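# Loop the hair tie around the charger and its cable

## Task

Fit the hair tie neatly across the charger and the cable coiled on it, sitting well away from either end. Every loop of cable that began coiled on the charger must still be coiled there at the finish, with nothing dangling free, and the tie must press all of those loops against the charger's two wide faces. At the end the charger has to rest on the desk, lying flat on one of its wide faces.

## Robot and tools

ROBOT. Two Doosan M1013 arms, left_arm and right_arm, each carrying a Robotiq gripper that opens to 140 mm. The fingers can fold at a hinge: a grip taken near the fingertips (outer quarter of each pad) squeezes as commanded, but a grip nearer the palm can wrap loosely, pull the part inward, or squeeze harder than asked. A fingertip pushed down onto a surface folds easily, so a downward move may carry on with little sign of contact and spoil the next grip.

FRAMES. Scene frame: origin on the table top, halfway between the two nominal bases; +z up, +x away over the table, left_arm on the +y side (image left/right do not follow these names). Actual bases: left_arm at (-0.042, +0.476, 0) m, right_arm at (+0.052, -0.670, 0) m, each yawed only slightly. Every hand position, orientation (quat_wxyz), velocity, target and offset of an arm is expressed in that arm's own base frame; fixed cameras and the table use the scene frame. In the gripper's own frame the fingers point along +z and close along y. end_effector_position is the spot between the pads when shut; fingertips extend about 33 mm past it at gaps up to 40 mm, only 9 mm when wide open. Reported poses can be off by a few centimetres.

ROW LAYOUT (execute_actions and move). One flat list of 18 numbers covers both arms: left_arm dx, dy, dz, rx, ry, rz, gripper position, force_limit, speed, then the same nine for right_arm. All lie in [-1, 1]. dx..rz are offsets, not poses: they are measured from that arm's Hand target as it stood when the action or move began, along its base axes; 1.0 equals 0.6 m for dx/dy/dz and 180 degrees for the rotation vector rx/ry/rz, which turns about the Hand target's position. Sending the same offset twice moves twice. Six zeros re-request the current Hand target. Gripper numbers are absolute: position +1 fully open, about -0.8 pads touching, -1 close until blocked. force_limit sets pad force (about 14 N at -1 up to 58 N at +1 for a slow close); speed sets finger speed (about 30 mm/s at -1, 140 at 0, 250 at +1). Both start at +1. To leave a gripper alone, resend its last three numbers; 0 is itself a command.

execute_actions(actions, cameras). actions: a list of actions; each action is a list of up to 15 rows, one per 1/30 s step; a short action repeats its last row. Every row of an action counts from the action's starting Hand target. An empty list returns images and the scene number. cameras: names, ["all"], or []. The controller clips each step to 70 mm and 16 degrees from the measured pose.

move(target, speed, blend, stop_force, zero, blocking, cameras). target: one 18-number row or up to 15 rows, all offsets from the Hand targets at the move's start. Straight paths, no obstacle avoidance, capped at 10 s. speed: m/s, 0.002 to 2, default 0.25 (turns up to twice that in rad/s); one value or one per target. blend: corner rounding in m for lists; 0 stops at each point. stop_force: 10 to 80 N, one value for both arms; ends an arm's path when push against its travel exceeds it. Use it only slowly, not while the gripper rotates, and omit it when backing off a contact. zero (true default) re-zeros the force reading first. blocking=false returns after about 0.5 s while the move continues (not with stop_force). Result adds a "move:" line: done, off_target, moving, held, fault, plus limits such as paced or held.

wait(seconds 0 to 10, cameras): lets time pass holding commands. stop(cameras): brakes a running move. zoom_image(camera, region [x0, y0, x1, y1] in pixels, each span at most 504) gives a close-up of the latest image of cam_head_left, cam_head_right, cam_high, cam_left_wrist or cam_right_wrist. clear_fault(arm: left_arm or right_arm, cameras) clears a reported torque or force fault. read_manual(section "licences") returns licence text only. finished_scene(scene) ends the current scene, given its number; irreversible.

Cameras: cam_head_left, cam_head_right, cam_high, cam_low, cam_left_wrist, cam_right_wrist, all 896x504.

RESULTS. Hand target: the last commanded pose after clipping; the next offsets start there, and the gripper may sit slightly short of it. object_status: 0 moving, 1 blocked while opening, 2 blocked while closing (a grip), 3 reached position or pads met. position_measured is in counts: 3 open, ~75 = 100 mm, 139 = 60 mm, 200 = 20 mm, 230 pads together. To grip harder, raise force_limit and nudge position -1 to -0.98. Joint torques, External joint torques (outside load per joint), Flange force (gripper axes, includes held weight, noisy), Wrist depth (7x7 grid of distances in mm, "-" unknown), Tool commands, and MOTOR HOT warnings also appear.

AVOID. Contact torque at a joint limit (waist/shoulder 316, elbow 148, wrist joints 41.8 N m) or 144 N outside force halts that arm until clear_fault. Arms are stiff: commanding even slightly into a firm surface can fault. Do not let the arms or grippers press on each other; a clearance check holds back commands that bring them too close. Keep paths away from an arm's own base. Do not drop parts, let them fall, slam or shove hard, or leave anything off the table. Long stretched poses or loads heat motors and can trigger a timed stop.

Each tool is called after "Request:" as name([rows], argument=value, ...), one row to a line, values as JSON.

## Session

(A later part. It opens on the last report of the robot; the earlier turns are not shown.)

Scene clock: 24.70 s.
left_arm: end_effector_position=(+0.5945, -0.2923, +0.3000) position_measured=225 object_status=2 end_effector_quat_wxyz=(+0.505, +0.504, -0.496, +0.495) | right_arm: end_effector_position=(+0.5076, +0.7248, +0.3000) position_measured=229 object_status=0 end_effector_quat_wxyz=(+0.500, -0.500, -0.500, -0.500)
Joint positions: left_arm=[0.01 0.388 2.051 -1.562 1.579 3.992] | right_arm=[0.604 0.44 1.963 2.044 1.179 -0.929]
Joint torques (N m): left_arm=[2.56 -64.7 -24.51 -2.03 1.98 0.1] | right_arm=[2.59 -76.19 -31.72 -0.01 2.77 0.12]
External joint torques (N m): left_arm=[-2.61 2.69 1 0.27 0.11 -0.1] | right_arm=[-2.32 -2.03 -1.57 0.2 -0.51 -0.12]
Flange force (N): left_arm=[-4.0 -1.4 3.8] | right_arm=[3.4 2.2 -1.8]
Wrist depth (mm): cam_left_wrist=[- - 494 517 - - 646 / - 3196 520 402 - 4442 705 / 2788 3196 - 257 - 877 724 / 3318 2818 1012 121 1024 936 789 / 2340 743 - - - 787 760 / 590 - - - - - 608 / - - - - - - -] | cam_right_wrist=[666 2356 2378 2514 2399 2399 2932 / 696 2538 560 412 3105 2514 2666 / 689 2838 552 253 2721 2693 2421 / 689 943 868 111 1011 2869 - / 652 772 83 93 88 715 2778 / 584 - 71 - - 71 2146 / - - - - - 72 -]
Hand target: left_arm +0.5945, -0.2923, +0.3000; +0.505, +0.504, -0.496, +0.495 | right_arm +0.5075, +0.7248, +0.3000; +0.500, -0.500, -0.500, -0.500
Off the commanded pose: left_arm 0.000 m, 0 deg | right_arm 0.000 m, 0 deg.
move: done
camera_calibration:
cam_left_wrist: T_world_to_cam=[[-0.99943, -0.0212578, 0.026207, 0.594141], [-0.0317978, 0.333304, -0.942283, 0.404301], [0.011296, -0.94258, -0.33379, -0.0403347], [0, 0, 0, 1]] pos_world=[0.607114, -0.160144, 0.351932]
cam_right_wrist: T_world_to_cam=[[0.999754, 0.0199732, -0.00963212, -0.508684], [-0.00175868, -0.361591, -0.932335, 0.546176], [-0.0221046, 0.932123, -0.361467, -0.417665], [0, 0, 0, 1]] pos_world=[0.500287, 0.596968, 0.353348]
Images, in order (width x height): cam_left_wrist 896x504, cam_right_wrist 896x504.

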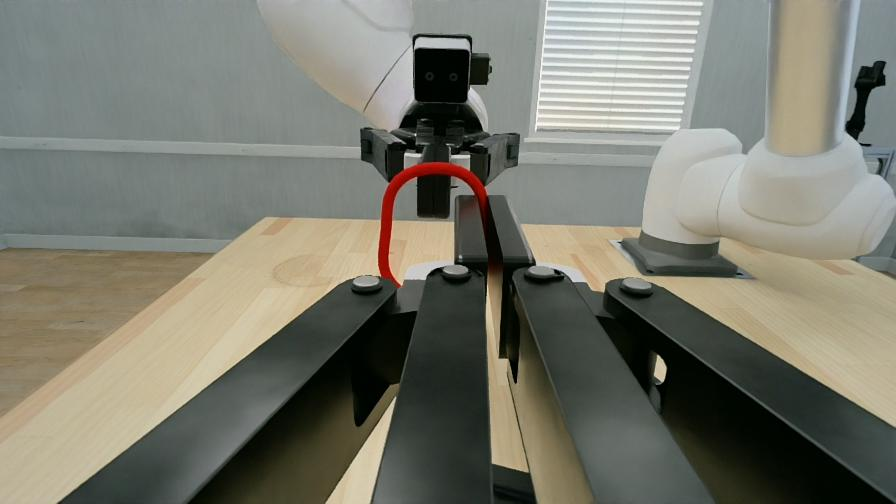

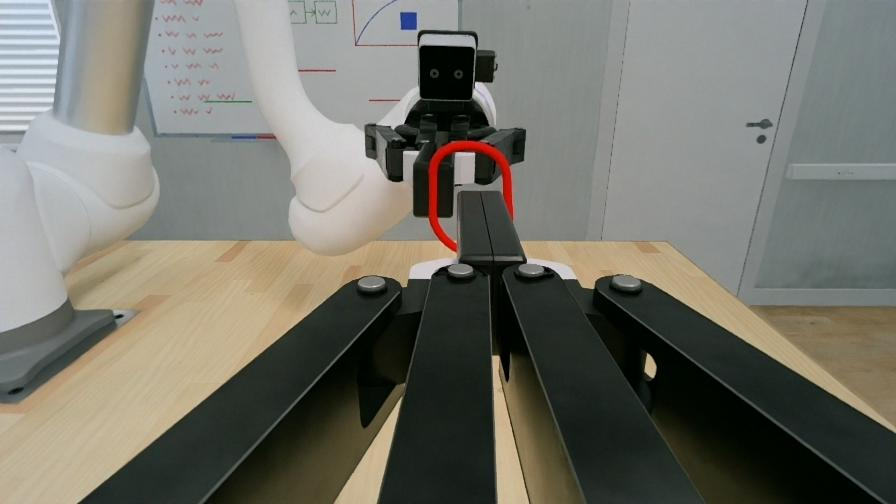

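Request:
move([
  [0,-0.12,0,0,0,0,-1,-1,-1,0,0.01,0,0,0,0,-0.8,-1,-0.5],
  [0,-0.12,0,0,0,0,-1,-1,-1,0.007,0.01,0,0,0,0,-0.8,-1,-0.5],
], speed=0.06)

Request:
move([
  [0,0,0,0,0,0,-0.66,-1,-1,0,0,0,0,0,0,-0.8,-1,-0.5],
  [-0.005,0,0,0,0,0,-0.66,-1,-1,0,0,0,0,0,0,-0.8,-1,-0.5],
], speed=0.06, cameras=["cam_right_wrist","cam_left_wrist"])

Request:
zoom_image(camera="cam_left_wrist", region=[340, 100, 560, 300])

Request:
zoom_image(camera="cam_right_wrist", region=[380, 100, 600, 300])

Scene clock: 27.00 s.
left_arm: end_effector_position=(+0.5945, -0.3643, +0.3000) position_measured=225 object_status=2 end_effector_quat_wxyz=(+0.505, +0.504, -0.496, +0.495) | right_arm: end_effector_position=(+0.5116, +0.7308, +0.3000) position_measured=229 object_status=3 end_effector_quat_wxyz=(+0.500, -0.500, -0.500, -0.500)
Joint positions: left_arm=[-0.111 0.387 2.052 -1.654 1.501 3.996] | right_arm=[0.608 0.448 1.949 2.045 1.174 -0.925]
Joint torques (N m): left_arm=[2.38 -64.9 -24.87 -2.29 1.99 0.08] | right_arm=[3.2 -77.66 -31.1 -0.09 2.7 0.06]
External joint torques (N m): left_arm=[-2.39 2.57 1.01 0.3 0.11 -0.08] | right_arm=[-3.12 -1.61 -2.32 0.3 -0.45 -0.06]
Flange force (N): left_arm=[-3.9 -0.8 3.5] | right_arm=[3.2 4.5 -1.5]
Wrist depth (mm): cam_left_wrist=[2912 - 418 - - - 575 / - 2978 457 378 - - 623 / 3495 - 224 182 2945 832 654 / 3276 1036 913 134 1036 871 684 / 2405 736 - - - 794 749 / 594 - - - - - 611 / - - - - - - -] | cam_right_wrist=[663 675 2356 2808 2421 2356 2444 / 693 2514 2467 359 2467 2587 2399 / 682 739 473 217 2514 2721 2932 / 682 936 502 111 943 2749 - / 665 767 83 93 88 719 2749 / 592 - 71 - - 71 2111 / - - - - - 71 -]
Hand target: left_arm +0.5945, -0.3643, +0.3000; +0.505, +0.504, -0.496, +0.495 | right_arm +0.5117, +0.7308, +0.3000; +0.500, -0.500, -0.500, -0.500
Off the commanded pose: left_arm 0.000 m, 0 deg | right_arm 0.000 m, 0 deg.
move: done

Scene clock: 28.20 s.
left_arm: end_effector_position=(+0.5915, -0.3643, +0.3000) position_measured=213 object_status=3 end_effector_quat_wxyz=(+0.505, +0.504, -0.496, +0.495) | right_arm: end_effector_position=(+0.5117, +0.7308, +0.3000) position_measured=229 object_status=3 end_effector_quat_wxyz=(+0.500, -0.500, -0.500, -0.500)
Joint positions: left_arm=[-0.112 0.384 2.058 -1.655 1.501 3.998] | right_arm=[0.608 0.449 1.949 2.045 1.174 -0.925]
Joint torques (N m): left_arm=[2.25 -64.77 -25.16 -2.26 1.99 0.05] | right_arm=[2.28 -77.22 -31.71 0.01 2.77 0.02]
External joint torques (N m): left_arm=[-2.21 2.63 1.32 0.27 0.12 -0.05] | right_arm=[-2.12 -2.16 -1.79 0.19 -0.5 -0.02]
Flange force (N): left_arm=[-4.2 -0.3 3.3] | right_arm=[3.8 2.4 -1.4]
Wrist depth (mm): cam_left_wrist=[- 2912 413 442 - 2520 575 / - - - 371 - - 614 / - 3449 280 212 - 827 660 / 3013 3542 971 121 960 862 706 / 2405 745 - - - 94 755 / 593 - - - - - 610 / - - - - - - -] | cam_right_wrist=[660 668 2378 2490 2275 2421 2490 / 684 2514 2467 341 2562 2490 2587 / 680 774 473 226 2999 2721 2444 / 687 949 496 111 946 2838 2869 / 661 765 83 93 88 721 2721 / 589 - 71 - - - 2181 / - - - - - 69 -]
Hand target: left_arm +0.5915, -0.3643, +0.3000; +0.505, +0.504, -0.496, +0.495 | right_arm +0.5117, +0.7308, +0.3000; +0.500, -0.500, -0.500, -0.500
Off the commanded pose: left_arm 0.000 m, 0 deg | right_arm 0.000 m, 0 deg.
move: done
camera_calibration:
cam_left_wrist: T_world_to_cam=[[-0.99943, -0.0212578, 0.026207, 0.589712], [-0.0317978, 0.333304, -0.942283, 0.428207], [0.011296, -0.94258, -0.33379, -0.108168], [0, 0, 0, 1]] pos_world=[0.604214, -0.232144, 0.351932]
cam_right_wrist: T_world_to_cam=[[0.999754, 0.0199732, -0.00963212, -0.513003], [-0.00175868, -0.361591, -0.932335, 0.548353], [-0.0221046, 0.932123, -0.361467, -0.423165], [0, 0, 0, 1]] pos_world=[0.504487, 0.602968, 0.353348]
Images, in order (width x height): cam_left_wrist 896x504, cam_right_wrist 896x504.

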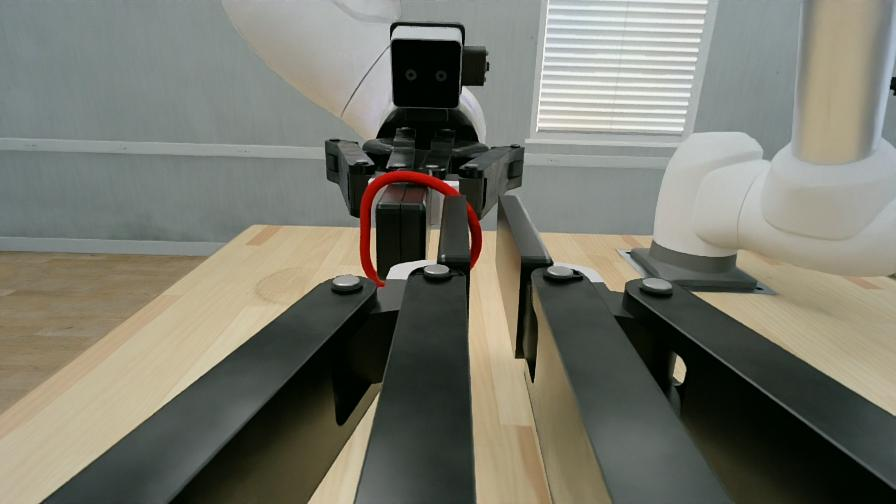

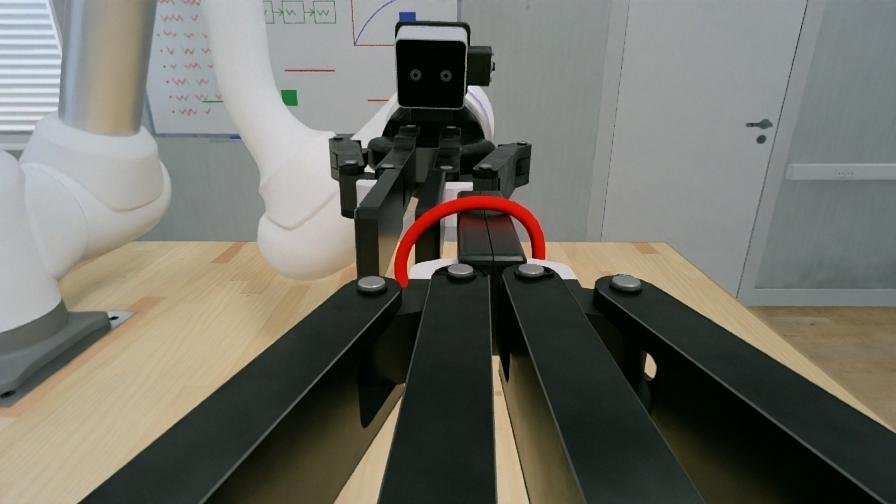

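Scaled by 2.291.

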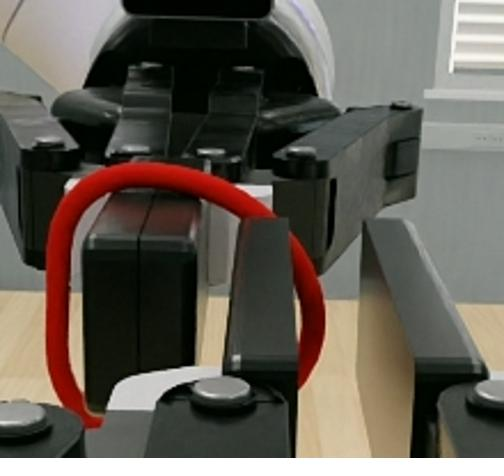

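Scaled by 2.291.

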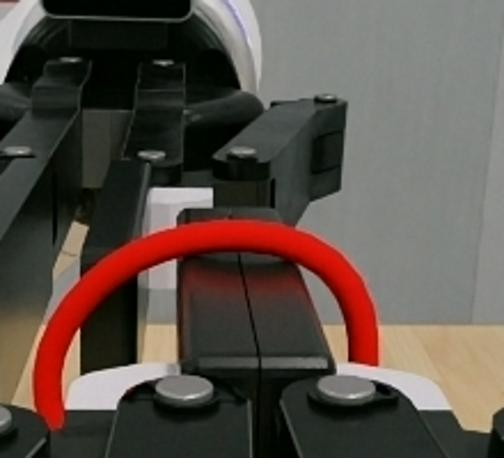

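Request:
move([
  [0,0.08,0,0,0,0,-0.66,-1,-1,0,0,0,0,0,0,-0.8,-1,-0.5],
], speed=0.03, cameras=["cam_right_wrist","cam_left_wrist"])

Scene clock: 30.27 s.
left_arm: end_effector_position=(+0.5915, -0.3164, +0.3001) position_measured=213 object_status=3 end_effector_quat_wxyz=(+0.505, +0.504, -0.496, +0.495) | right_arm: end_effector_position=(+0.5117, +0.7308, +0.3000) position_measured=229 object_status=3 end_effector_quat_wxyz=(+0.500, -0.500, -0.500, -0.500)
Joint positions: left_arm=[-0.031 0.383 2.059 -1.593 1.553 3.996] | right_arm=[0.608 0.449 1.949 2.045 1.174 -0.925]
Joint torques (N m): left_arm=[1.75 -64.21 -24.5 -2.2 1.94 0.06] | right_arm=[2.16 -77 -31.59 -0.04 2.81 0.03]
External joint torques (N m): left_arm=[-1.8 2.7 0.98 0.37 0.16 -0.06] | right_arm=[-2.22 -2.37 -1.93 0.26 -0.55 -0.03]
Flange force (N): left_arm=[-4.1 -1.3 2.4] | right_arm=[4.1 2.4 -1.4]
Wrist depth (mm): cam_left_wrist=[- 3744 459 - - - 615 / - 3318 477 382 - - 674 / 3276 - - 218 4160 865 693 / 3084 1097 974 117 964 910 762 / 2361 743 - - - 94 751 / 589 - - - - - 610 / - - - - - - -] | cam_right_wrist=[661 673 2421 2421 2315 2421 2666 / 695 2562 2444 373 3034 2514 2514 / 687 - 524 249 2778 2721 - / 693 929 558 111 933 2838 2514 / 663 767 84 93 88 754 2778 / 589 - 71 - - - 2128 / - - - - - 72 -]
Hand target: left_arm +0.5915, -0.3163, +0.3000; +0.505, +0.504, -0.496, +0.495 | right_arm +0.5117, +0.7308, +0.3000; +0.500, -0.500, -0.500, -0.500
Off the commanded pose: left_arm 0.000 m, 0 deg | right_arm 0.000 m, 0 deg.
move: done
camera_calibration:
cam_left_wrist: T_world_to_cam=[[-0.999436, -0.0212836, 0.025985, 0.590702], [-0.0315972, 0.333305, -0.94229, 0.412308], [0.0113944, -0.942579, -0.333789, -0.0630098], [0, 0, 0, 1]] pos_world=[0.604114, -0.184244, 0.352132]
cam_right_wrist: T_world_to_cam=[[0.999754, 0.0199732, -0.00963212, -0.513003], [-0.00175868, -0.361591, -0.932335, 0.548353], [-0.0221046, 0.932123, -0.361467, -0.423165], [0, 0, 0, 1]] pos_world=[0.504487, 0.602968, 0.353348]
Images, in order (width x height): cam_left_wrist 896x504, cam_right_wrist 896x504.

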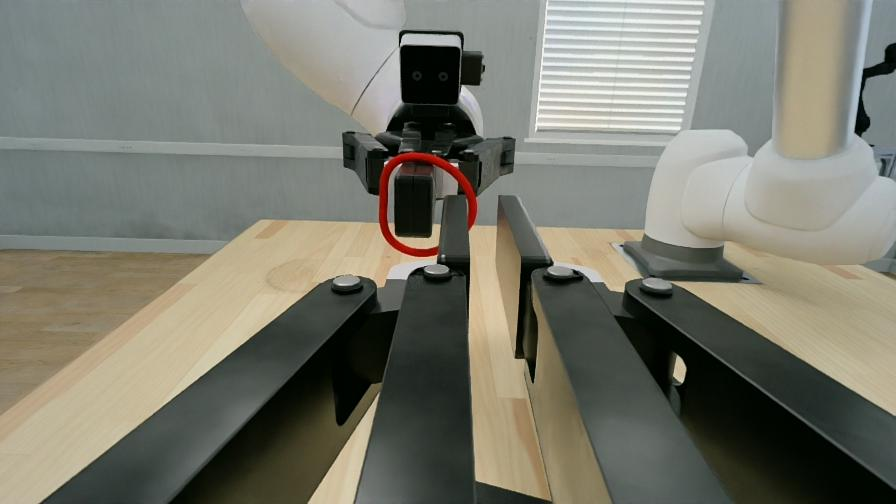

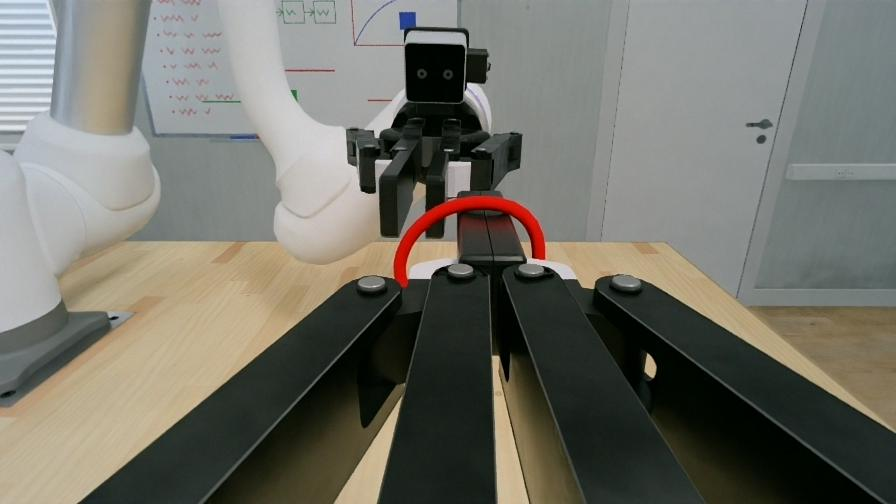

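Request:
move([
  [0,0.03,0.06,0,0,0,-0.66,-1,-1,0,0,0,0,0,0,-0.1,1,-1],
  [0,0.03,0.06,0,0,0,-0.66,-1,-1,0,-0.15,0,0,0,0,-0.1,1,-1],
  [-0.1167,-0.2492,-0.0833,0.444,0.2723,0.2733,-0.66,-1,-1,0.2138,-0.518,0.0833,0,0,0,-0.1,1,-1],
  [-0.1167,-0.2492,-0.0833,0.444,0.2723,0.2733,0.15,0.8,-0.5,0.2138,-0.518,0.0833,0,0,0,-0.1,1,-1],
], speed=[0.1,0.1,0.3,0.3], cameras=["cam_right_wrist","cam_left_wrist","cam_head_right"])

Scene clock: 39.17 s.
left_arm: end_effector_position=(+0.5215, -0.4658, +0.2500) position_measured=110 object_status=0 end_effector_quat_wxyz=(+0.001, +0.975, -0.224, +0.001) | right_arm: end_effector_position=(+0.6400, +0.4200, +0.3500) position_measured=141 object_status=3 end_effector_quat_wxyz=(+0.500, -0.500, -0.500, -0.500)
Joint positions: left_arm=[-0.778 0.269 1.607 0 1.264 1.244] | right_arm=[0.082 0.384 1.927 1.627 1.51 -0.744]
Joint torques (N m): left_arm=[2.27 -69.62 -41.1 3.92 -0.24 0.05] | right_arm=[2.19 -72.54 -32.97 1.72 2.42 0.05]
External joint torques (N m): left_arm=[-2.29 2.85 1.45 0.16 0.18 -0.05] | right_arm=[-2.3 -1.75 -1.79 0.18 -0.52 -0.05]
Flange force (N): left_arm=[0.4 3.6 2.9] | right_arm=[3.1 1.5 -2.6]
Wrist depth (mm): cam_left_wrist=[351 348 349 339 347 344 340 / 368 366 365 343 360 363 359 / 387 388 383 373 379 381 378 / 411 406 146 404 394 393 400 / - - 423 424 428 118 - / - - 453 452 452 - - / - - 487 483 480 - -] | cam_right_wrist=[2869 348 2749 2721 2666 2613 2514 / 330 381 2932 2315 3105 2778 2356 / 830 438 - 2749 3105 2900 3299 / 892 988 112 1143 130 2749 2778 / 865 83 94 779 147 90 91 / - - 586 642 644 - - / - - - 526 526 - -]
Hand target: left_arm +0.5215, -0.4658, +0.2500; +0.001, +0.975, -0.224, +0.001 | right_arm +0.6400, +0.4200, +0.3500; +0.500, -0.500, -0.500, -0.500
Off the commanded pose: left_arm 0.000 m, 0 deg | right_arm 0.000 m, 0 deg.
move: done
camera_calibration:
cam_left_wrist: T_world_to_cam=[[-0.428494, -0.903261, -0.0226126, -0.177487], [-0.855455, 0.397506, 0.331941, 0.553656], [-0.290841, 0.161579, -0.943029, 0.604388], [0, 0, 0, 1]] pos_world=[0.573357, -0.478055, 0.38216]
cam_right_wrist: T_world_to_cam=[[0.999754, 0.0199732, -0.00963212, -0.634582], [-0.00175868, -0.361591, -0.932335, 0.482813], [-0.0221046, 0.932123, -0.361467, -0.112552], [0, 0, 0, 1]] pos_world=[0.632787, 0.292168, 0.403348]
Images, in order (width x height): cam_head_right 896x504, cam_left_wrist 896x504, cam_right_wrist 896x504.

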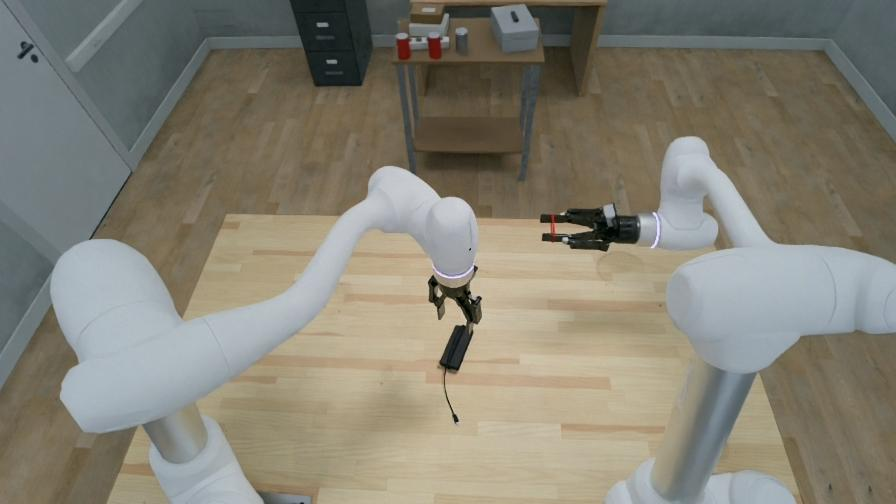

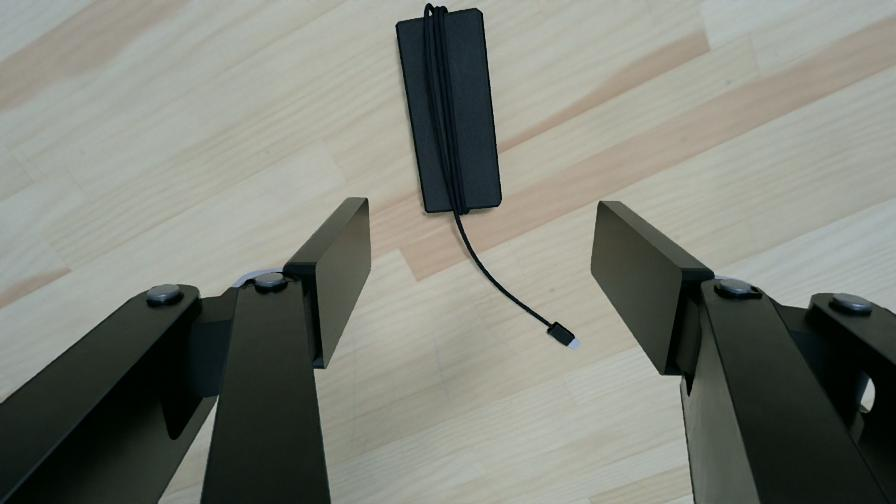

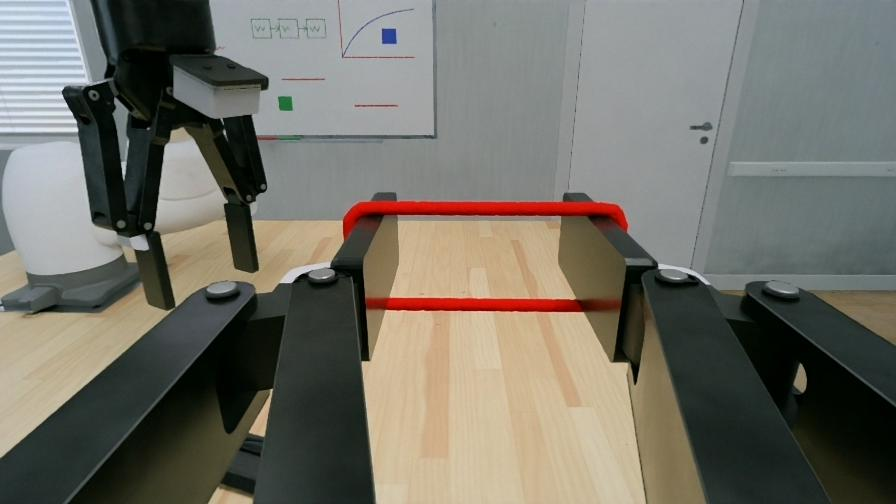

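Request:
move(target=[0.0265,0.006,-0.2333,0,0,0.0455,0.3,0.8,-0.5,0,0,0,0,0,0,-0.1,1,-1], speed=0.2, cameras=["cam_left_wrist"])

Scene clock: 41.63 s.
left_arm: end_effector_position=(+0.5374, -0.4622, +0.1101) position_measured=91 object_status=3 end_effector_quat_wxyz=(+0.001, +0.988, -0.154, +0.001) | right_arm: end_effector_position=(+0.6400, +0.4200, +0.3500) position_measured=141 object_status=3 end_effector_quat_wxyz=(+0.500, -0.500, -0.500, -0.500)
Joint positions: left_arm=[-0.759 0.376 1.734 0 1.03 1.121] | right_arm=[0.082 0.384 1.927 1.627 1.51 -0.744]
Joint torques (N m): left_arm=[2.2 -75.27 -36.93 3.51 -0.37 -0.02] | right_arm=[2.62 -72.37 -33 1.64 2.43 0.08]
External joint torques (N m): left_arm=[-2.28 2.31 1.33 0.15 0.32 0.02] | right_arm=[-2.44 -2.15 -1.79 0.24 -0.52 -0.09]
Flange force (N): left_arm=[-0.7 3.1 2.5] | right_arm=[3.5 1.0 -2.8]
Wrist depth (mm): cam_left_wrist=[224 222 222 199 217 218 218 / 234 234 233 208 228 229 228 / 246 245 244 220 240 241 240 / 261 255 147 231 250 249 253 / - - 268 272 270 112 261 / - - 289 287 285 - - / - - 308 306 306 - -] | cam_right_wrist=[2808 323 387 465 2749 2778 - / 2999 344 2900 2932 2869 2932 - / 854 371 - 2869 2900 2999 2999 / 871 397 112 1168 130 3299 2693 / 871 84 94 783 147 90 2808 / - - 593 644 645 - 73 / - - - 529 526 - -]
Hand target: left_arm +0.5374, -0.4622, +0.1100; +0.001, +0.988, -0.154, +0.001 | right_arm +0.6400, +0.4200, +0.3500; +0.500, -0.500, -0.500, -0.500
Off the commanded pose: left_arm 0.000 m, 0 deg | right_arm 0.000 m, 0 deg.
move: done
camera_calibration:
cam_left_wrist: T_world_to_cam=[[-0.295471, -0.955084, -0.0226209, -0.266035], [-0.903363, 0.271609, 0.331911, 0.579765], [-0.310858, 0.118505, -0.94304, 0.467328], [0, 0, 0, 1]] pos_world=[0.590405, -0.466936, 0.24226]
Images, in order (width x height): cam_left_wrist 896x504.

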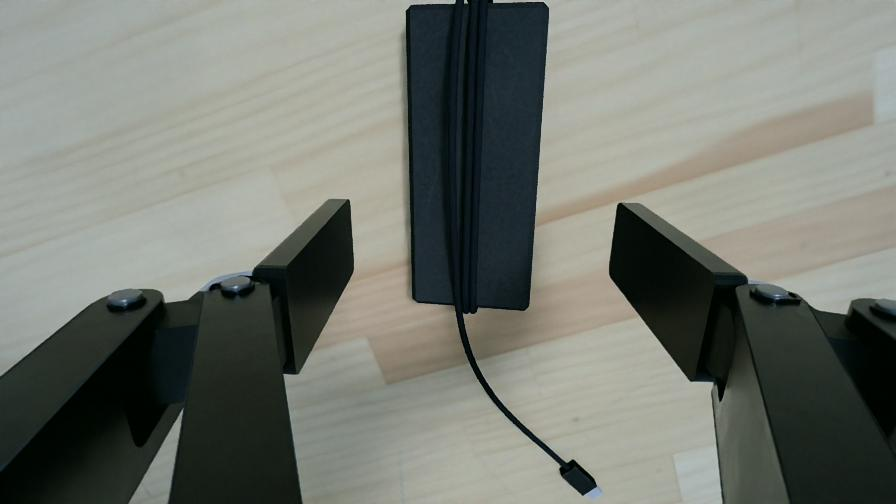

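Request:
move([
  [0,0,-0.09,0,0,0,0.3,0.8,-0.5,0,0,0,0,0,0,-0.1,1,-1],
  [0,0,-0.1225,0,0,0,0.3,0.8,-0.5,0,0,0,0,0,0,-0.1,1,-1],
], speed=[0.15,0.04], stop_force=12, cameras=["cam_left_wrist"])

Request:
move(target=[0,0,0,0,0,0,-1,0.8,-1,0,0,0,0,0,0,-0.1,1,-1], cameras=["cam_left_wrist","cam_low"])

Scene clock: 45.13 s.
left_arm: end_effector_position=(+0.5374, -0.4622, +0.0365) position_measured=91 object_status=3 end_effector_quat_wxyz=(+0.001, +0.988, -0.154, +0.001) | right_arm: end_effector_position=(+0.6400, +0.4200, +0.3500) position_measured=141 object_status=3 end_effector_quat_wxyz=(+0.500, -0.500, -0.500, -0.500)
Joint positions: left_arm=[-0.759 0.444 1.788 0 0.907 1.121] | right_arm=[0.082 0.384 1.927 1.627 1.51 -0.744]
Joint torques (N m): left_arm=[2.39 -79.47 -34.07 3.18 -0.24 0.05] | right_arm=[2.32 -72.22 -32.96 1.81 2.47 0.04]
External joint torques (N m): left_arm=[-2.41 3.02 1.32 0.2 0.18 -0.05] | right_arm=[-2.6 -2.12 -1.83 0.11 -0.57 -0.04]
Flange force (N): left_arm=[-0.3 3.6 3.6] | right_arm=[3.6 1.2 -3.1]
Wrist depth (mm): cam_left_wrist=[154 155 155 131 128 152 152 / 163 163 162 138 158 160 159 / 172 171 170 145 144 168 168 / 182 181 147 153 149 135 177 / - - 188 162 188 112 182 / - - 202 202 199 - - / - - 215 214 213 - -] | cam_right_wrist=[2778 324 453 2693 2838 2721 - / 2749 337 400 2900 2932 2838 3299 / 846 357 422 - 2932 3034 - / 895 384 112 1152 130 3069 3180 / 880 83 94 785 147 88 2869 / - - 589 642 641 - - / - - - 527 526 - -]
Hand target: left_arm +0.5374, -0.4622, +0.0365; +0.001, +0.988, -0.154, +0.001 | right_arm +0.6400, +0.4200, +0.3500; +0.500, -0.500, -0.500, -0.500
Off the commanded pose: left_arm 0.000 m, 0 deg | right_arm 0.000 m, 0 deg.
move: done
camera_calibration:
cam_left_wrist: T_world_to_cam=[[-0.295386, -0.955109, -0.0226527, -0.267727], [-0.90339, 0.271519, 0.331909, 0.604259], [-0.310859, 0.118506, -0.943039, 0.397952], [0, 0, 0, 1]] pos_world=[0.590505, -0.466936, 0.16866]
Images, in order (width x height): cam_left_wrist 896x504.

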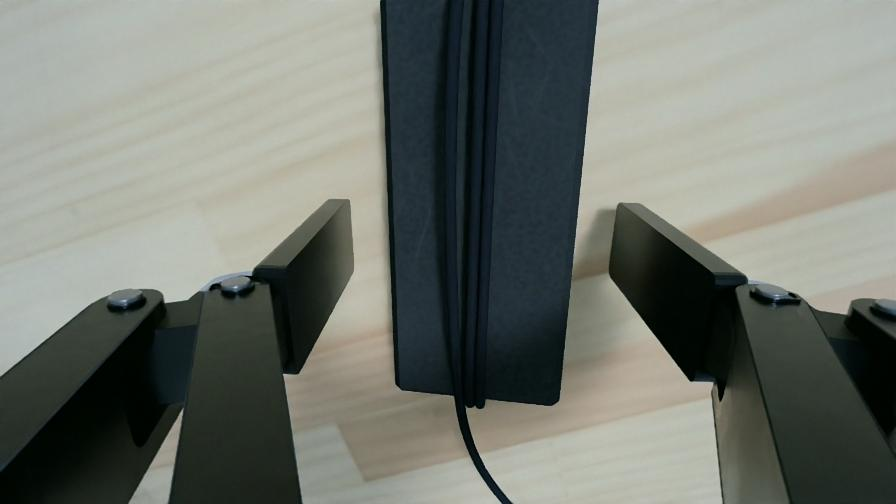

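Scene clock: 46.83 s.
left_arm: end_effector_position=(+0.5374, -0.4622, +0.0365) position_measured=143 object_status=0 end_effector_quat_wxyz=(+0.001, +0.988, -0.154, +0.001) | right_arm: end_effector_position=(+0.6400, +0.4200, +0.3500) position_measured=141 object_status=3 end_effector_quat_wxyz=(+0.500, -0.500, -0.500, -0.500)
Joint positions: left_arm=[-0.759 0.444 1.788 0 0.907 1.121] | right_arm=[0.082 0.384 1.927 1.627 1.51 -0.744]
Joint torques (N m): left_arm=[2.33 -76.89 -33.23 3.14 -0.71 0.06] | right_arm=[2.07 -72.47 -33.1 1.72 2.43 0.02]
External joint torques (N m): left_arm=[-2.3 0.01 0.44 0.23 0.65 -0.06] | right_arm=[-2.03 -1.75 -1.65 0.17 -0.52 -0.02]
Flange force (N): left_arm=[-1.8 2.8 -0.8] | right_arm=[3.0 1.2 -2.2]
Wrist depth (mm): cam_left_wrist=[154 155 155 132 129 152 151 / 164 163 161 137 136 160 159 / 172 171 170 146 144 168 167 / 181 181 175 155 145 177 177 / 189 - - 162 154 - 183 / - - - 202 200 - - / - - - 215 213 - -] | cam_right_wrist=[2778 325 440 2721 2778 2749 - / 2808 336 400 470 2808 2838 - / 854 358 418 3034 2965 3258 - / 889 384 112 1147 130 3341 - / 877 84 94 781 147 88 2721 / - - 590 641 645 - - / - - - 527 525 - -]
Hand target: left_arm +0.5374, -0.4622, +0.0365; +0.001, +0.988, -0.154, +0.001 | right_arm +0.6400, +0.4200, +0.3500; +0.500, -0.500, -0.500, -0.500
Off the commanded pose: left_arm 0.000 m, 0 deg | right_arm 0.000 m, 0 deg.
move: done
camera_calibration:
cam_left_wrist: T_world_to_cam=[[-0.295473, -0.955083, -0.0226202, -0.26767], [-0.903362, 0.271611, 0.331911, 0.604285], [-0.310858, 0.118505, -0.94304, 0.397951], [0, 0, 0, 1]] pos_world=[0.590505, -0.466936, 0.16866]
Images, in order (width x height): cam_low 896x504, cam_left_wrist 896x504.

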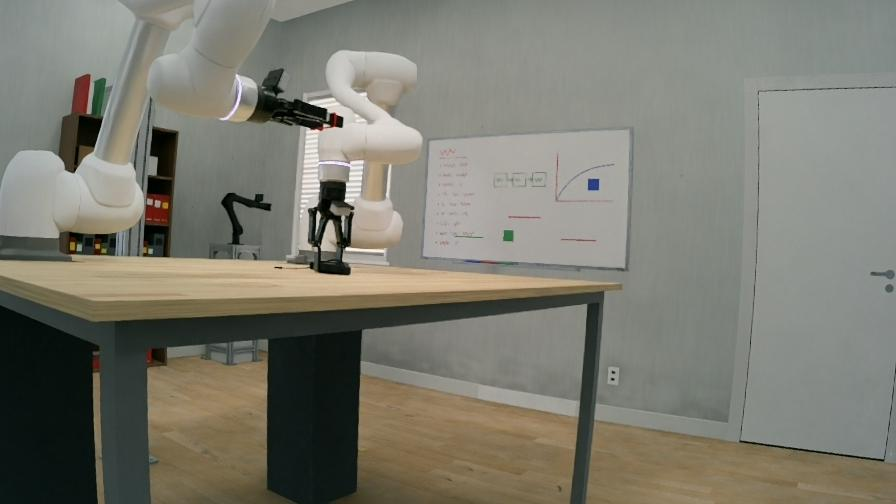

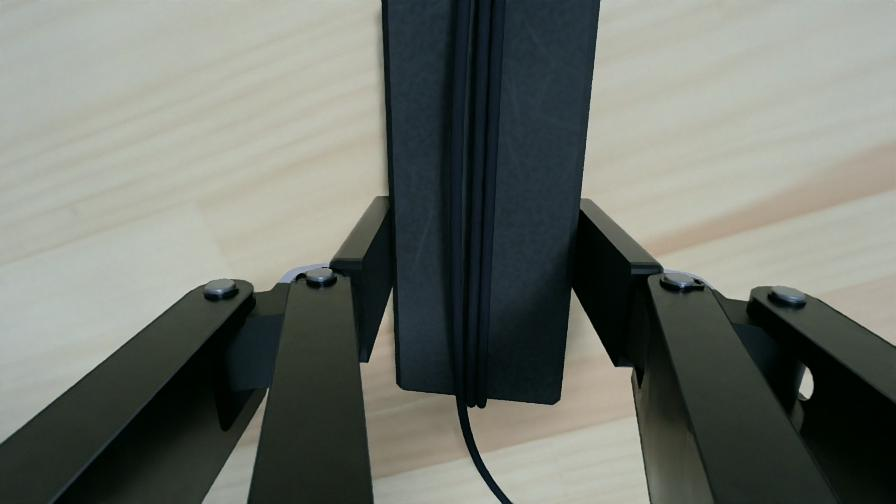

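Request:
wait(seconds=0.8)

Request:
move([
  [0,0,0.15,0,0,0,-1,0.8,-1,0,0,0,0,0,0,-0.1,1,-1],
  [0.1022,0.2998,0.484,0,0,-0.395,-1,0.8,-1,0,0,0,0,0,0,-0.1,1,-1],
], speed=[0.12,0.22], blend=[0.03,0], cameras=["cam_left_wrist","cam_low","cam_right_wrist"])

Scene clock: 47.90 s.
left_arm: end_effector_position=(+0.5374, -0.4622, +0.0365) position_measured=143 object_status=2 end_effector_quat_wxyz=(+0.001, +0.988, -0.154, +0.001) | right_arm: end_effector_position=(+0.6400, +0.4200, +0.3500) position_measured=141 object_status=3 end_effector_quat_wxyz=(+0.500, -0.500, -0.500, -0.500)
Joint positions: left_arm=[-0.759 0.444 1.788 0 0.907 1.121] | right_arm=[0.082 0.384 1.927 1.627 1.51 -0.744]
Joint torques (N m): left_arm=[2.11 -77.06 -33.27 3.14 -0.69 0.04] | right_arm=[2.11 -72.36 -33.07 1.72 2.41 -0.03]
External joint torques (N m): left_arm=[-2.06 -0.04 0.42 0.25 0.64 -0.04] | right_arm=[-2.4 -1.83 -1.68 0.19 -0.51 0.03]
Flange force (N): left_arm=[-1.7 2.5 -0.8] | right_arm=[3.2 1.3 -2.8]
Wrist depth (mm): cam_left_wrist=[154 155 155 132 129 152 152 / 163 163 162 137 136 160 158 / 172 171 170 146 144 169 168 / 182 181 175 154 145 177 176 / 189 - - 161 154 - 183 / - - - 201 200 - - / - - - 214 212 - -] | cam_right_wrist=[2778 324 453 2721 2693 2721 2999 / 2900 336 402 2932 2869 2808 3384 / 849 359 405 - 137 3069 3180 / 889 384 112 1158 130 3473 - / 862 84 94 788 147 89 87 / - - 590 641 644 - - / - - - 525 524 - -]
Hand target: left_arm +0.5374, -0.4622, +0.0365; +0.001, +0.988, -0.154, +0.001 | right_arm +0.6400, +0.4200, +0.3500; +0.500, -0.500, -0.500, -0.500
Tool commands: left_gripper/position=-1.0 left_gripper/force_limit=+0.8 left_gripper/speed=-1.0 right_gripper/position=-0.1 right_gripper/force_limit=+1.0 right_gripper/speed=-1.0
Off the commanded pose: left_arm 0.000 m, 0 deg | right_arm 0.000 m, 0 deg.
wait: 0.80 s; at rest from the start

Scene clock: 52.00 s.
left_arm: end_effector_position=(+0.5987, -0.2823, +0.3269) position_measured=143 object_status=2 end_effector_quat_wxyz=(+0.001, +0.715, -0.700, +0.000) | right_arm: end_effector_position=(+0.6400, +0.4200, +0.3500) position_measured=141 object_status=3 end_effector_quat_wxyz=(+0.500, -0.500, -0.500, -0.500)
Joint positions: left_arm=[-0.492 0.181 1.575 -0.002 1.386 2.629] | right_arm=[0.082 0.384 1.927 1.627 1.51 -0.744]
Joint torques (N m): left_arm=[2.13 -64.02 -43.92 3.95 -0.27 0.15] | right_arm=[2.41 -73.02 -33.16 1.74 2.45 0.04]
External joint torques (N m): left_arm=[-2.28 5.16 3.22 0.18 0.23 -0.15] | right_arm=[-2.27 -1.32 -1.6 0.14 -0.55 -0.05]
Flange force (N): left_arm=[4.1 -0.1 5.8] | right_arm=[2.5 1.7 -2.5]
Wrist depth (mm): cam_left_wrist=[424 419 420 132 129 411 412 / 443 439 437 137 430 433 431 / 465 467 463 146 144 457 451 / 489 490 122 152 145 484 476 / 511 - - 160 133 - 497 / - - - 551 - - - / - - - 574 574 - -] | cam_right_wrist=[2778 2666 512 2336 2999 2778 - / 2999 1043 2778 2965 2999 2838 2999 / 851 1027 465 2693 3069 2999 - / 898 1158 112 1147 130 3142 3770 / 877 83 94 776 147 88 3142 / - - 589 644 642 - - / - - - 526 526 - -]
Hand target: left_arm +0.5987, -0.2823, +0.3269; +0.001, +0.715, -0.700, +0.000 | right_arm +0.6400, +0.4200, +0.3500; +0.500, -0.500, -0.500, -0.500
Off the commanded pose: left_arm 0.000 m, 0 deg | right_arm 0.000 m, 0 deg.
move: done
camera_calibration:
cam_left_wrist: T_world_to_cam=[[-0.999297, -0.0298712, -0.0226396, 0.611301], [-0.0356971, 0.942632, 0.331919, 0.184409], [0.011426, 0.332494, -0.943036, 0.53702], [0, 0, 0, 1]] pos_world=[0.611319, -0.334126, 0.45906]
cam_right_wrist: T_world_to_cam=[[0.999754, 0.0199732, -0.00963212, -0.634582], [-0.00175868, -0.361591, -0.932335, 0.482813], [-0.0221046, 0.932123, -0.361467, -0.112552], [0, 0, 0, 1]] pos_world=[0.632787, 0.292168, 0.403348]
Images, in order (width x height): cam_low 896x504, cam_left_wrist 896x504, cam_right_wrist 896x504.

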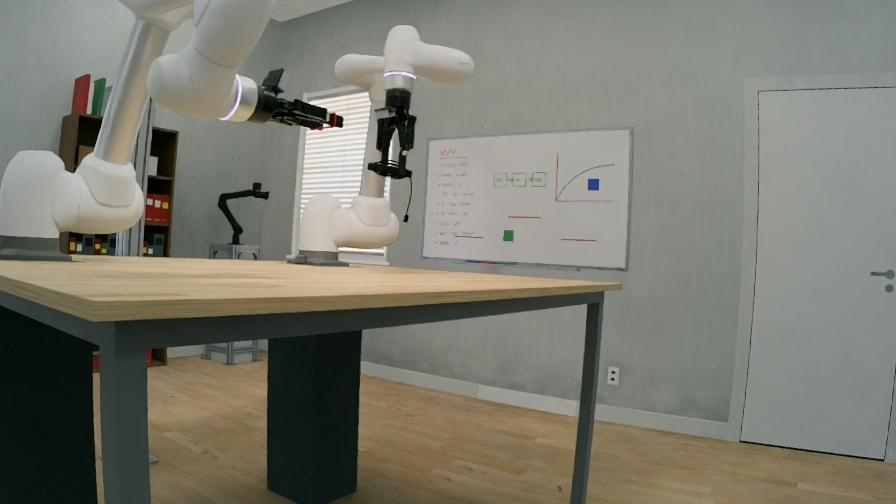

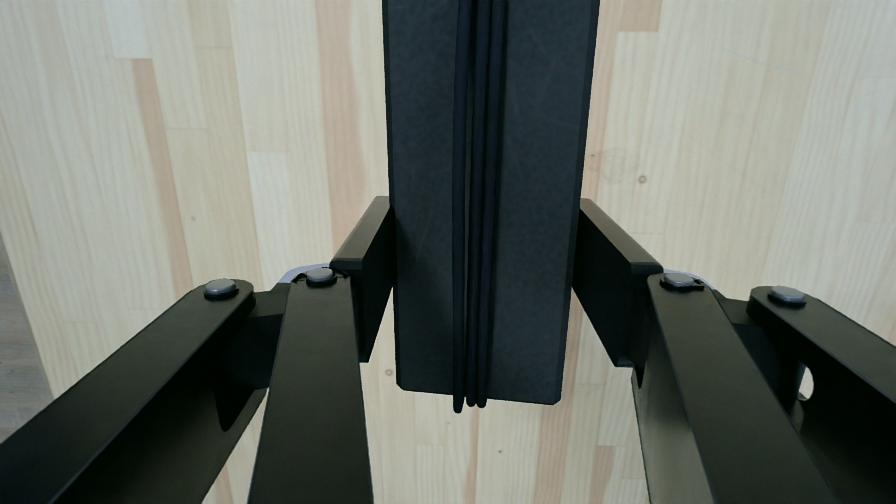

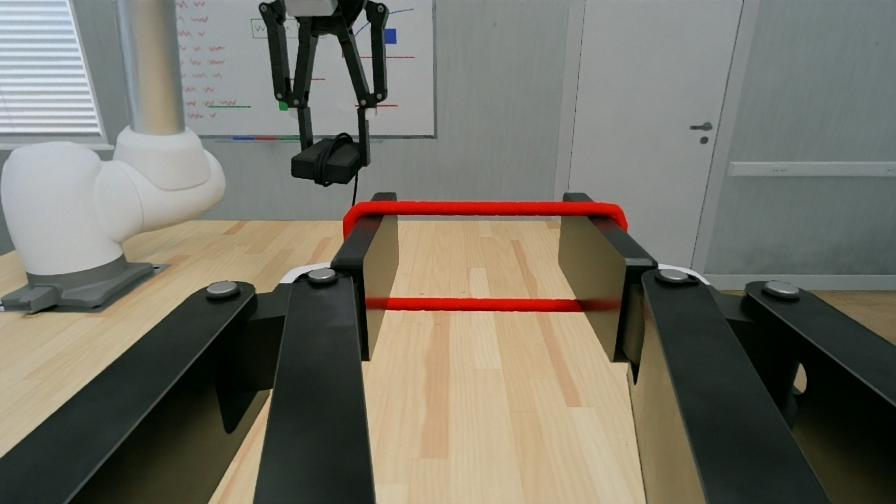

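Request:
move([
  [0,0,0,0,0,0,-1,0.8,-1,-0.2442,0.3,-0.0758,0,0,0,0.05,1,-1],
  [0,0,0,0,0,0,-1,0.8,-1,-0.2442,0.475,-0.0758,0,0,0,0.05,1,-1],
], speed=[0.25,0.15], blend=[0.03,0], cameras=["cam_left_wrist","cam_low","cam_right_wrist"])

Request:
zoom_image(camera="cam_right_wrist", region=[260, 60, 700, 308])

Request:
zoom_image(camera="cam_low", region=[270, 80, 450, 220])

Scene clock: 54.57 s.
left_arm: end_effector_position=(+0.5987, -0.2823, +0.3269) position_measured=143 object_status=2 end_effector_quat_wxyz=(+0.001, +0.715, -0.700, +0.000) | right_arm: end_effector_position=(+0.4935, +0.7049, +0.3045) position_measured=123 object_status=3 end_effector_quat_wxyz=(+0.500, -0.500, -0.500, -0.500)
Joint positions: left_arm=[-0.492 0.181 1.575 -0.002 1.386 2.629] | right_arm=[0.591 0.407 2.007 2.036 1.192 -0.935]
Joint torques (N m): left_arm=[2.14 -63.9 -44.12 3.94 -0.23 0.06] | right_arm=[4.24 -71.16 -31.01 0.11 2.8 0.05]
External joint torques (N m): left_arm=[-2.2 4.91 3.38 0.2 0.2 -0.06] | right_arm=[-4.35 -3.72 -1.94 0.15 -0.54 -0.05]
Flange force (N): left_arm=[3.6 0.4 6.1] | right_arm=[6.1 3.1 -5.5]
Wrist depth (mm): cam_left_wrist=[423 420 419 133 129 413 415 / 441 439 439 137 428 435 433 / 466 466 458 143 144 458 455 / 491 489 123 152 145 481 482 / 511 - - 162 133 - 492 / - - - 548 166 - - / - - - 581 570 - -] | cam_right_wrist=[2538 2399 2444 2336 256 2399 2030 / 2639 2444 2562 2613 2514 2538 2587 / 644 729 - 207 2693 2693 2639 / 639 889 129 953 151 2838 - / - 89 94 696 658 83 87 / - 76 570 569 569 - 71 / - - 468 465 466 - -]
Hand target: left_arm +0.5987, -0.2823, +0.3269; +0.001, +0.715, -0.700, +0.000 | right_arm +0.4935, +0.7050, +0.3045; +0.500, -0.500, -0.500, -0.500
Off the commanded pose: left_arm 0.000 m, 0 deg | right_arm 0.000 m, 0 deg.
move: done
camera_calibration:
cam_left_wrist: T_world_to_cam=[[-0.999297, -0.0298712, -0.0226396, 0.611301], [-0.0356971, 0.942632, 0.331919, 0.184409], [0.011426, 0.332494, -0.943036, 0.53702], [0, 0, 0, 1]] pos_world=[0.611319, -0.334126, 0.45906]
cam_right_wrist: T_world_to_cam=[[0.999754, 0.0200089, -0.00953872, -0.494301], [-0.0016587, -0.36159, -0.932336, 0.543103], [-0.0221041, 0.932123, -0.361468, -0.397799], [0, 0, 0, 1]] pos_world=[0.486287, 0.577068, 0.357848]
Images, in order (width x height): cam_low 896x504, cam_left_wrist 896x504, cam_right_wrist 896x504.

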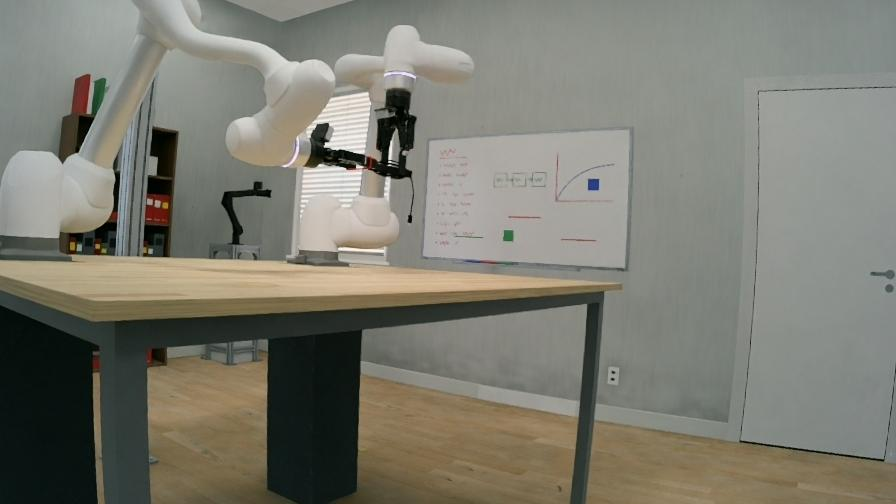

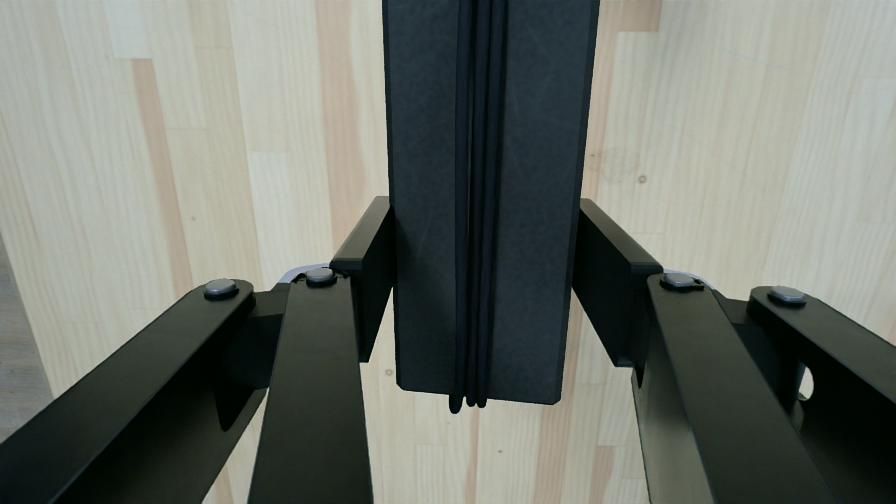

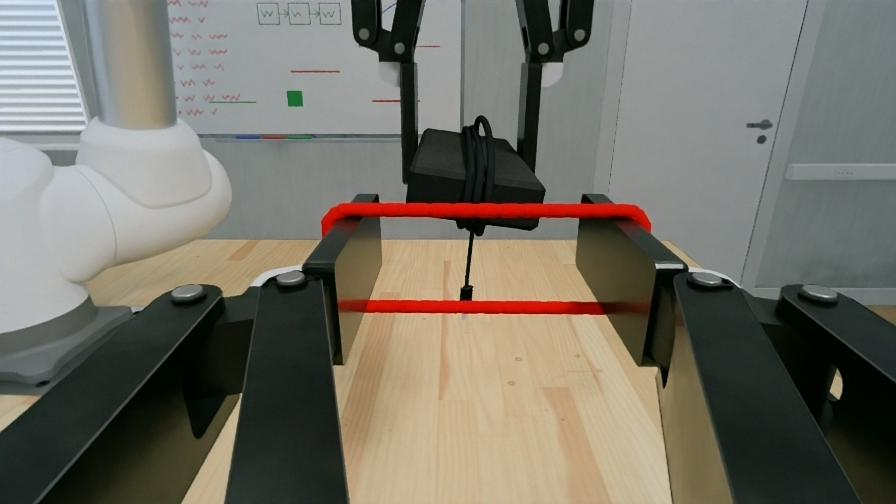

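Scaled by 1.145.

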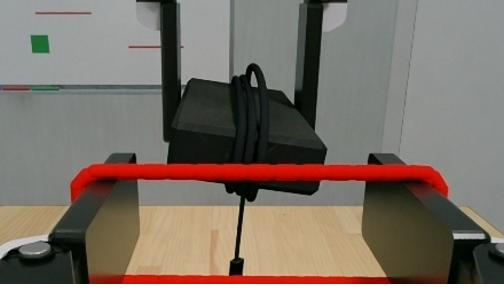

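Scaled by 2.800.

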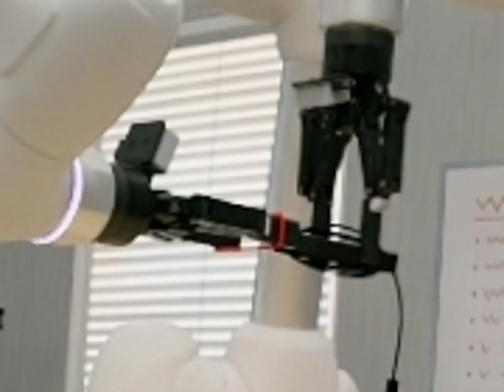

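Request:
zoom_image(camera="cam_right_wrist", region=[370, 90, 580, 250])

Request:
zoom_image(camera="cam_low", region=[340, 140, 430, 190])

Scaled by 2.400.

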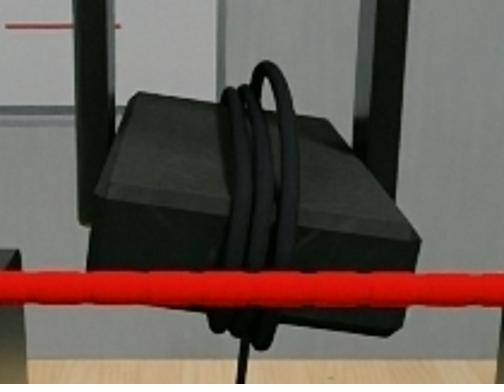

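Scaled by 5.600.

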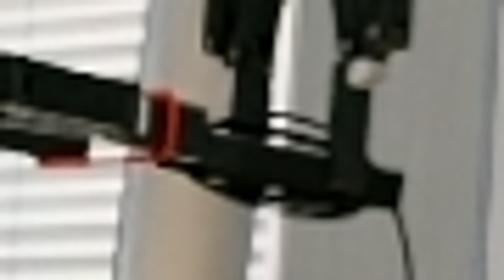

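Request:
move(target=[0,0,0,0,0,0,-1,0.8,-1,0,0,0.0017,0,0.039,0,0.05,1,-1], cameras=["cam_right_wrist"])

Request:
zoom_image(camera="cam_right_wrist", region=[300, 90, 660, 290])

Scene clock: 56.30 s.
left_arm: end_effector_position=(+0.5987, -0.2823, +0.3269) position_measured=143 object_status=2 end_effector_quat_wxyz=(+0.001, +0.715, -0.700, +0.000) | right_arm: end_effector_position=(+0.4934, +0.7050, +0.3055) position_measured=123 object_status=3 end_effector_quat_wxyz=(+0.530, -0.529, -0.469, -0.469)
Joint positions: left_arm=[-0.492 0.181 1.575 -0.002 1.386 2.629] | right_arm=[0.591 0.406 2.007 2.035 1.191 -0.811]
Joint torques (N m): left_arm=[2.19 -64.07 -44.12 3.94 -0.24 0.06] | right_arm=[2.32 -72.54 -31.23 0.03 2.82 -0.13]
External joint torques (N m): left_arm=[-2.11 4.3 3.17 0.22 0.21 -0.06] | right_arm=[-2.37 -2.27 -1.83 0.22 -0.55 0.12]
Flange force (N): left_arm=[3.2 0.8 5.5] | right_arm=[4.7 2.0 -1.9]
Wrist depth (mm): cam_left_wrist=[421 419 416 132 129 411 413 / 442 439 443 137 432 437 434 / 463 464 463 146 144 457 456 / 490 485 122 154 145 480 473 / 511 - - 160 133 - 494 / - - - 551 166 - - / - - - 574 575 - -] | cam_right_wrist=[2444 2336 2356 2514 2378 2399 2336 / 2587 2587 2490 2538 2639 2514 2218 / 687 729 - 208 206 2693 2965 / 633 748 129 943 151 871 2749 / - 89 94 711 647 83 89 / - 76 607 576 558 - 71 / - - 489 475 461 - -]
Hand target: left_arm +0.5987, -0.2823, +0.3269; +0.001, +0.715, -0.700, +0.000 | right_arm +0.4935, +0.7050, +0.3055; +0.530, -0.529, -0.468, -0.469
Off the commanded pose: left_arm 0.000 m, 0 deg | right_arm 0.000 m, 0 deg.
move: done
camera_calibration:
cam_right_wrist: T_world_to_cam=[[0.9911, 0.0201, -0.131594, -0.452635], [-0.115507, -0.361567, -0.925163, 0.59808], [-0.066176, 0.932129, -0.356027, -0.377548], [0, 0, 0, 1]] pos_world=[0.492704, 0.577268, 0.35934]
Images, in order (width x height): cam_right_wrist 896x504.

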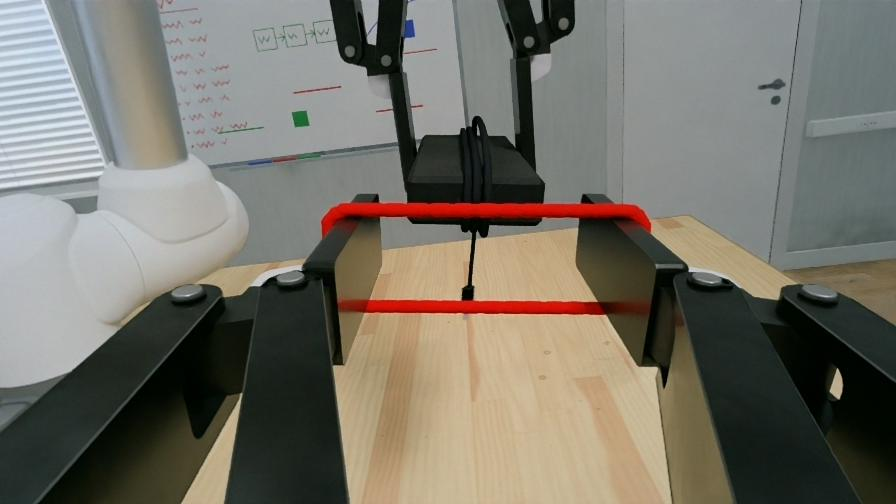

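Scaled by 1.400.

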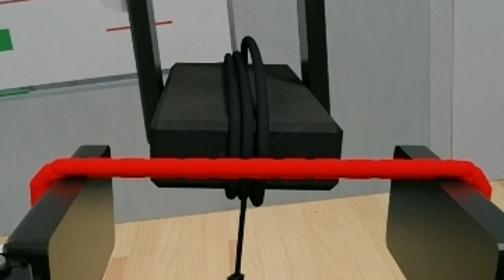

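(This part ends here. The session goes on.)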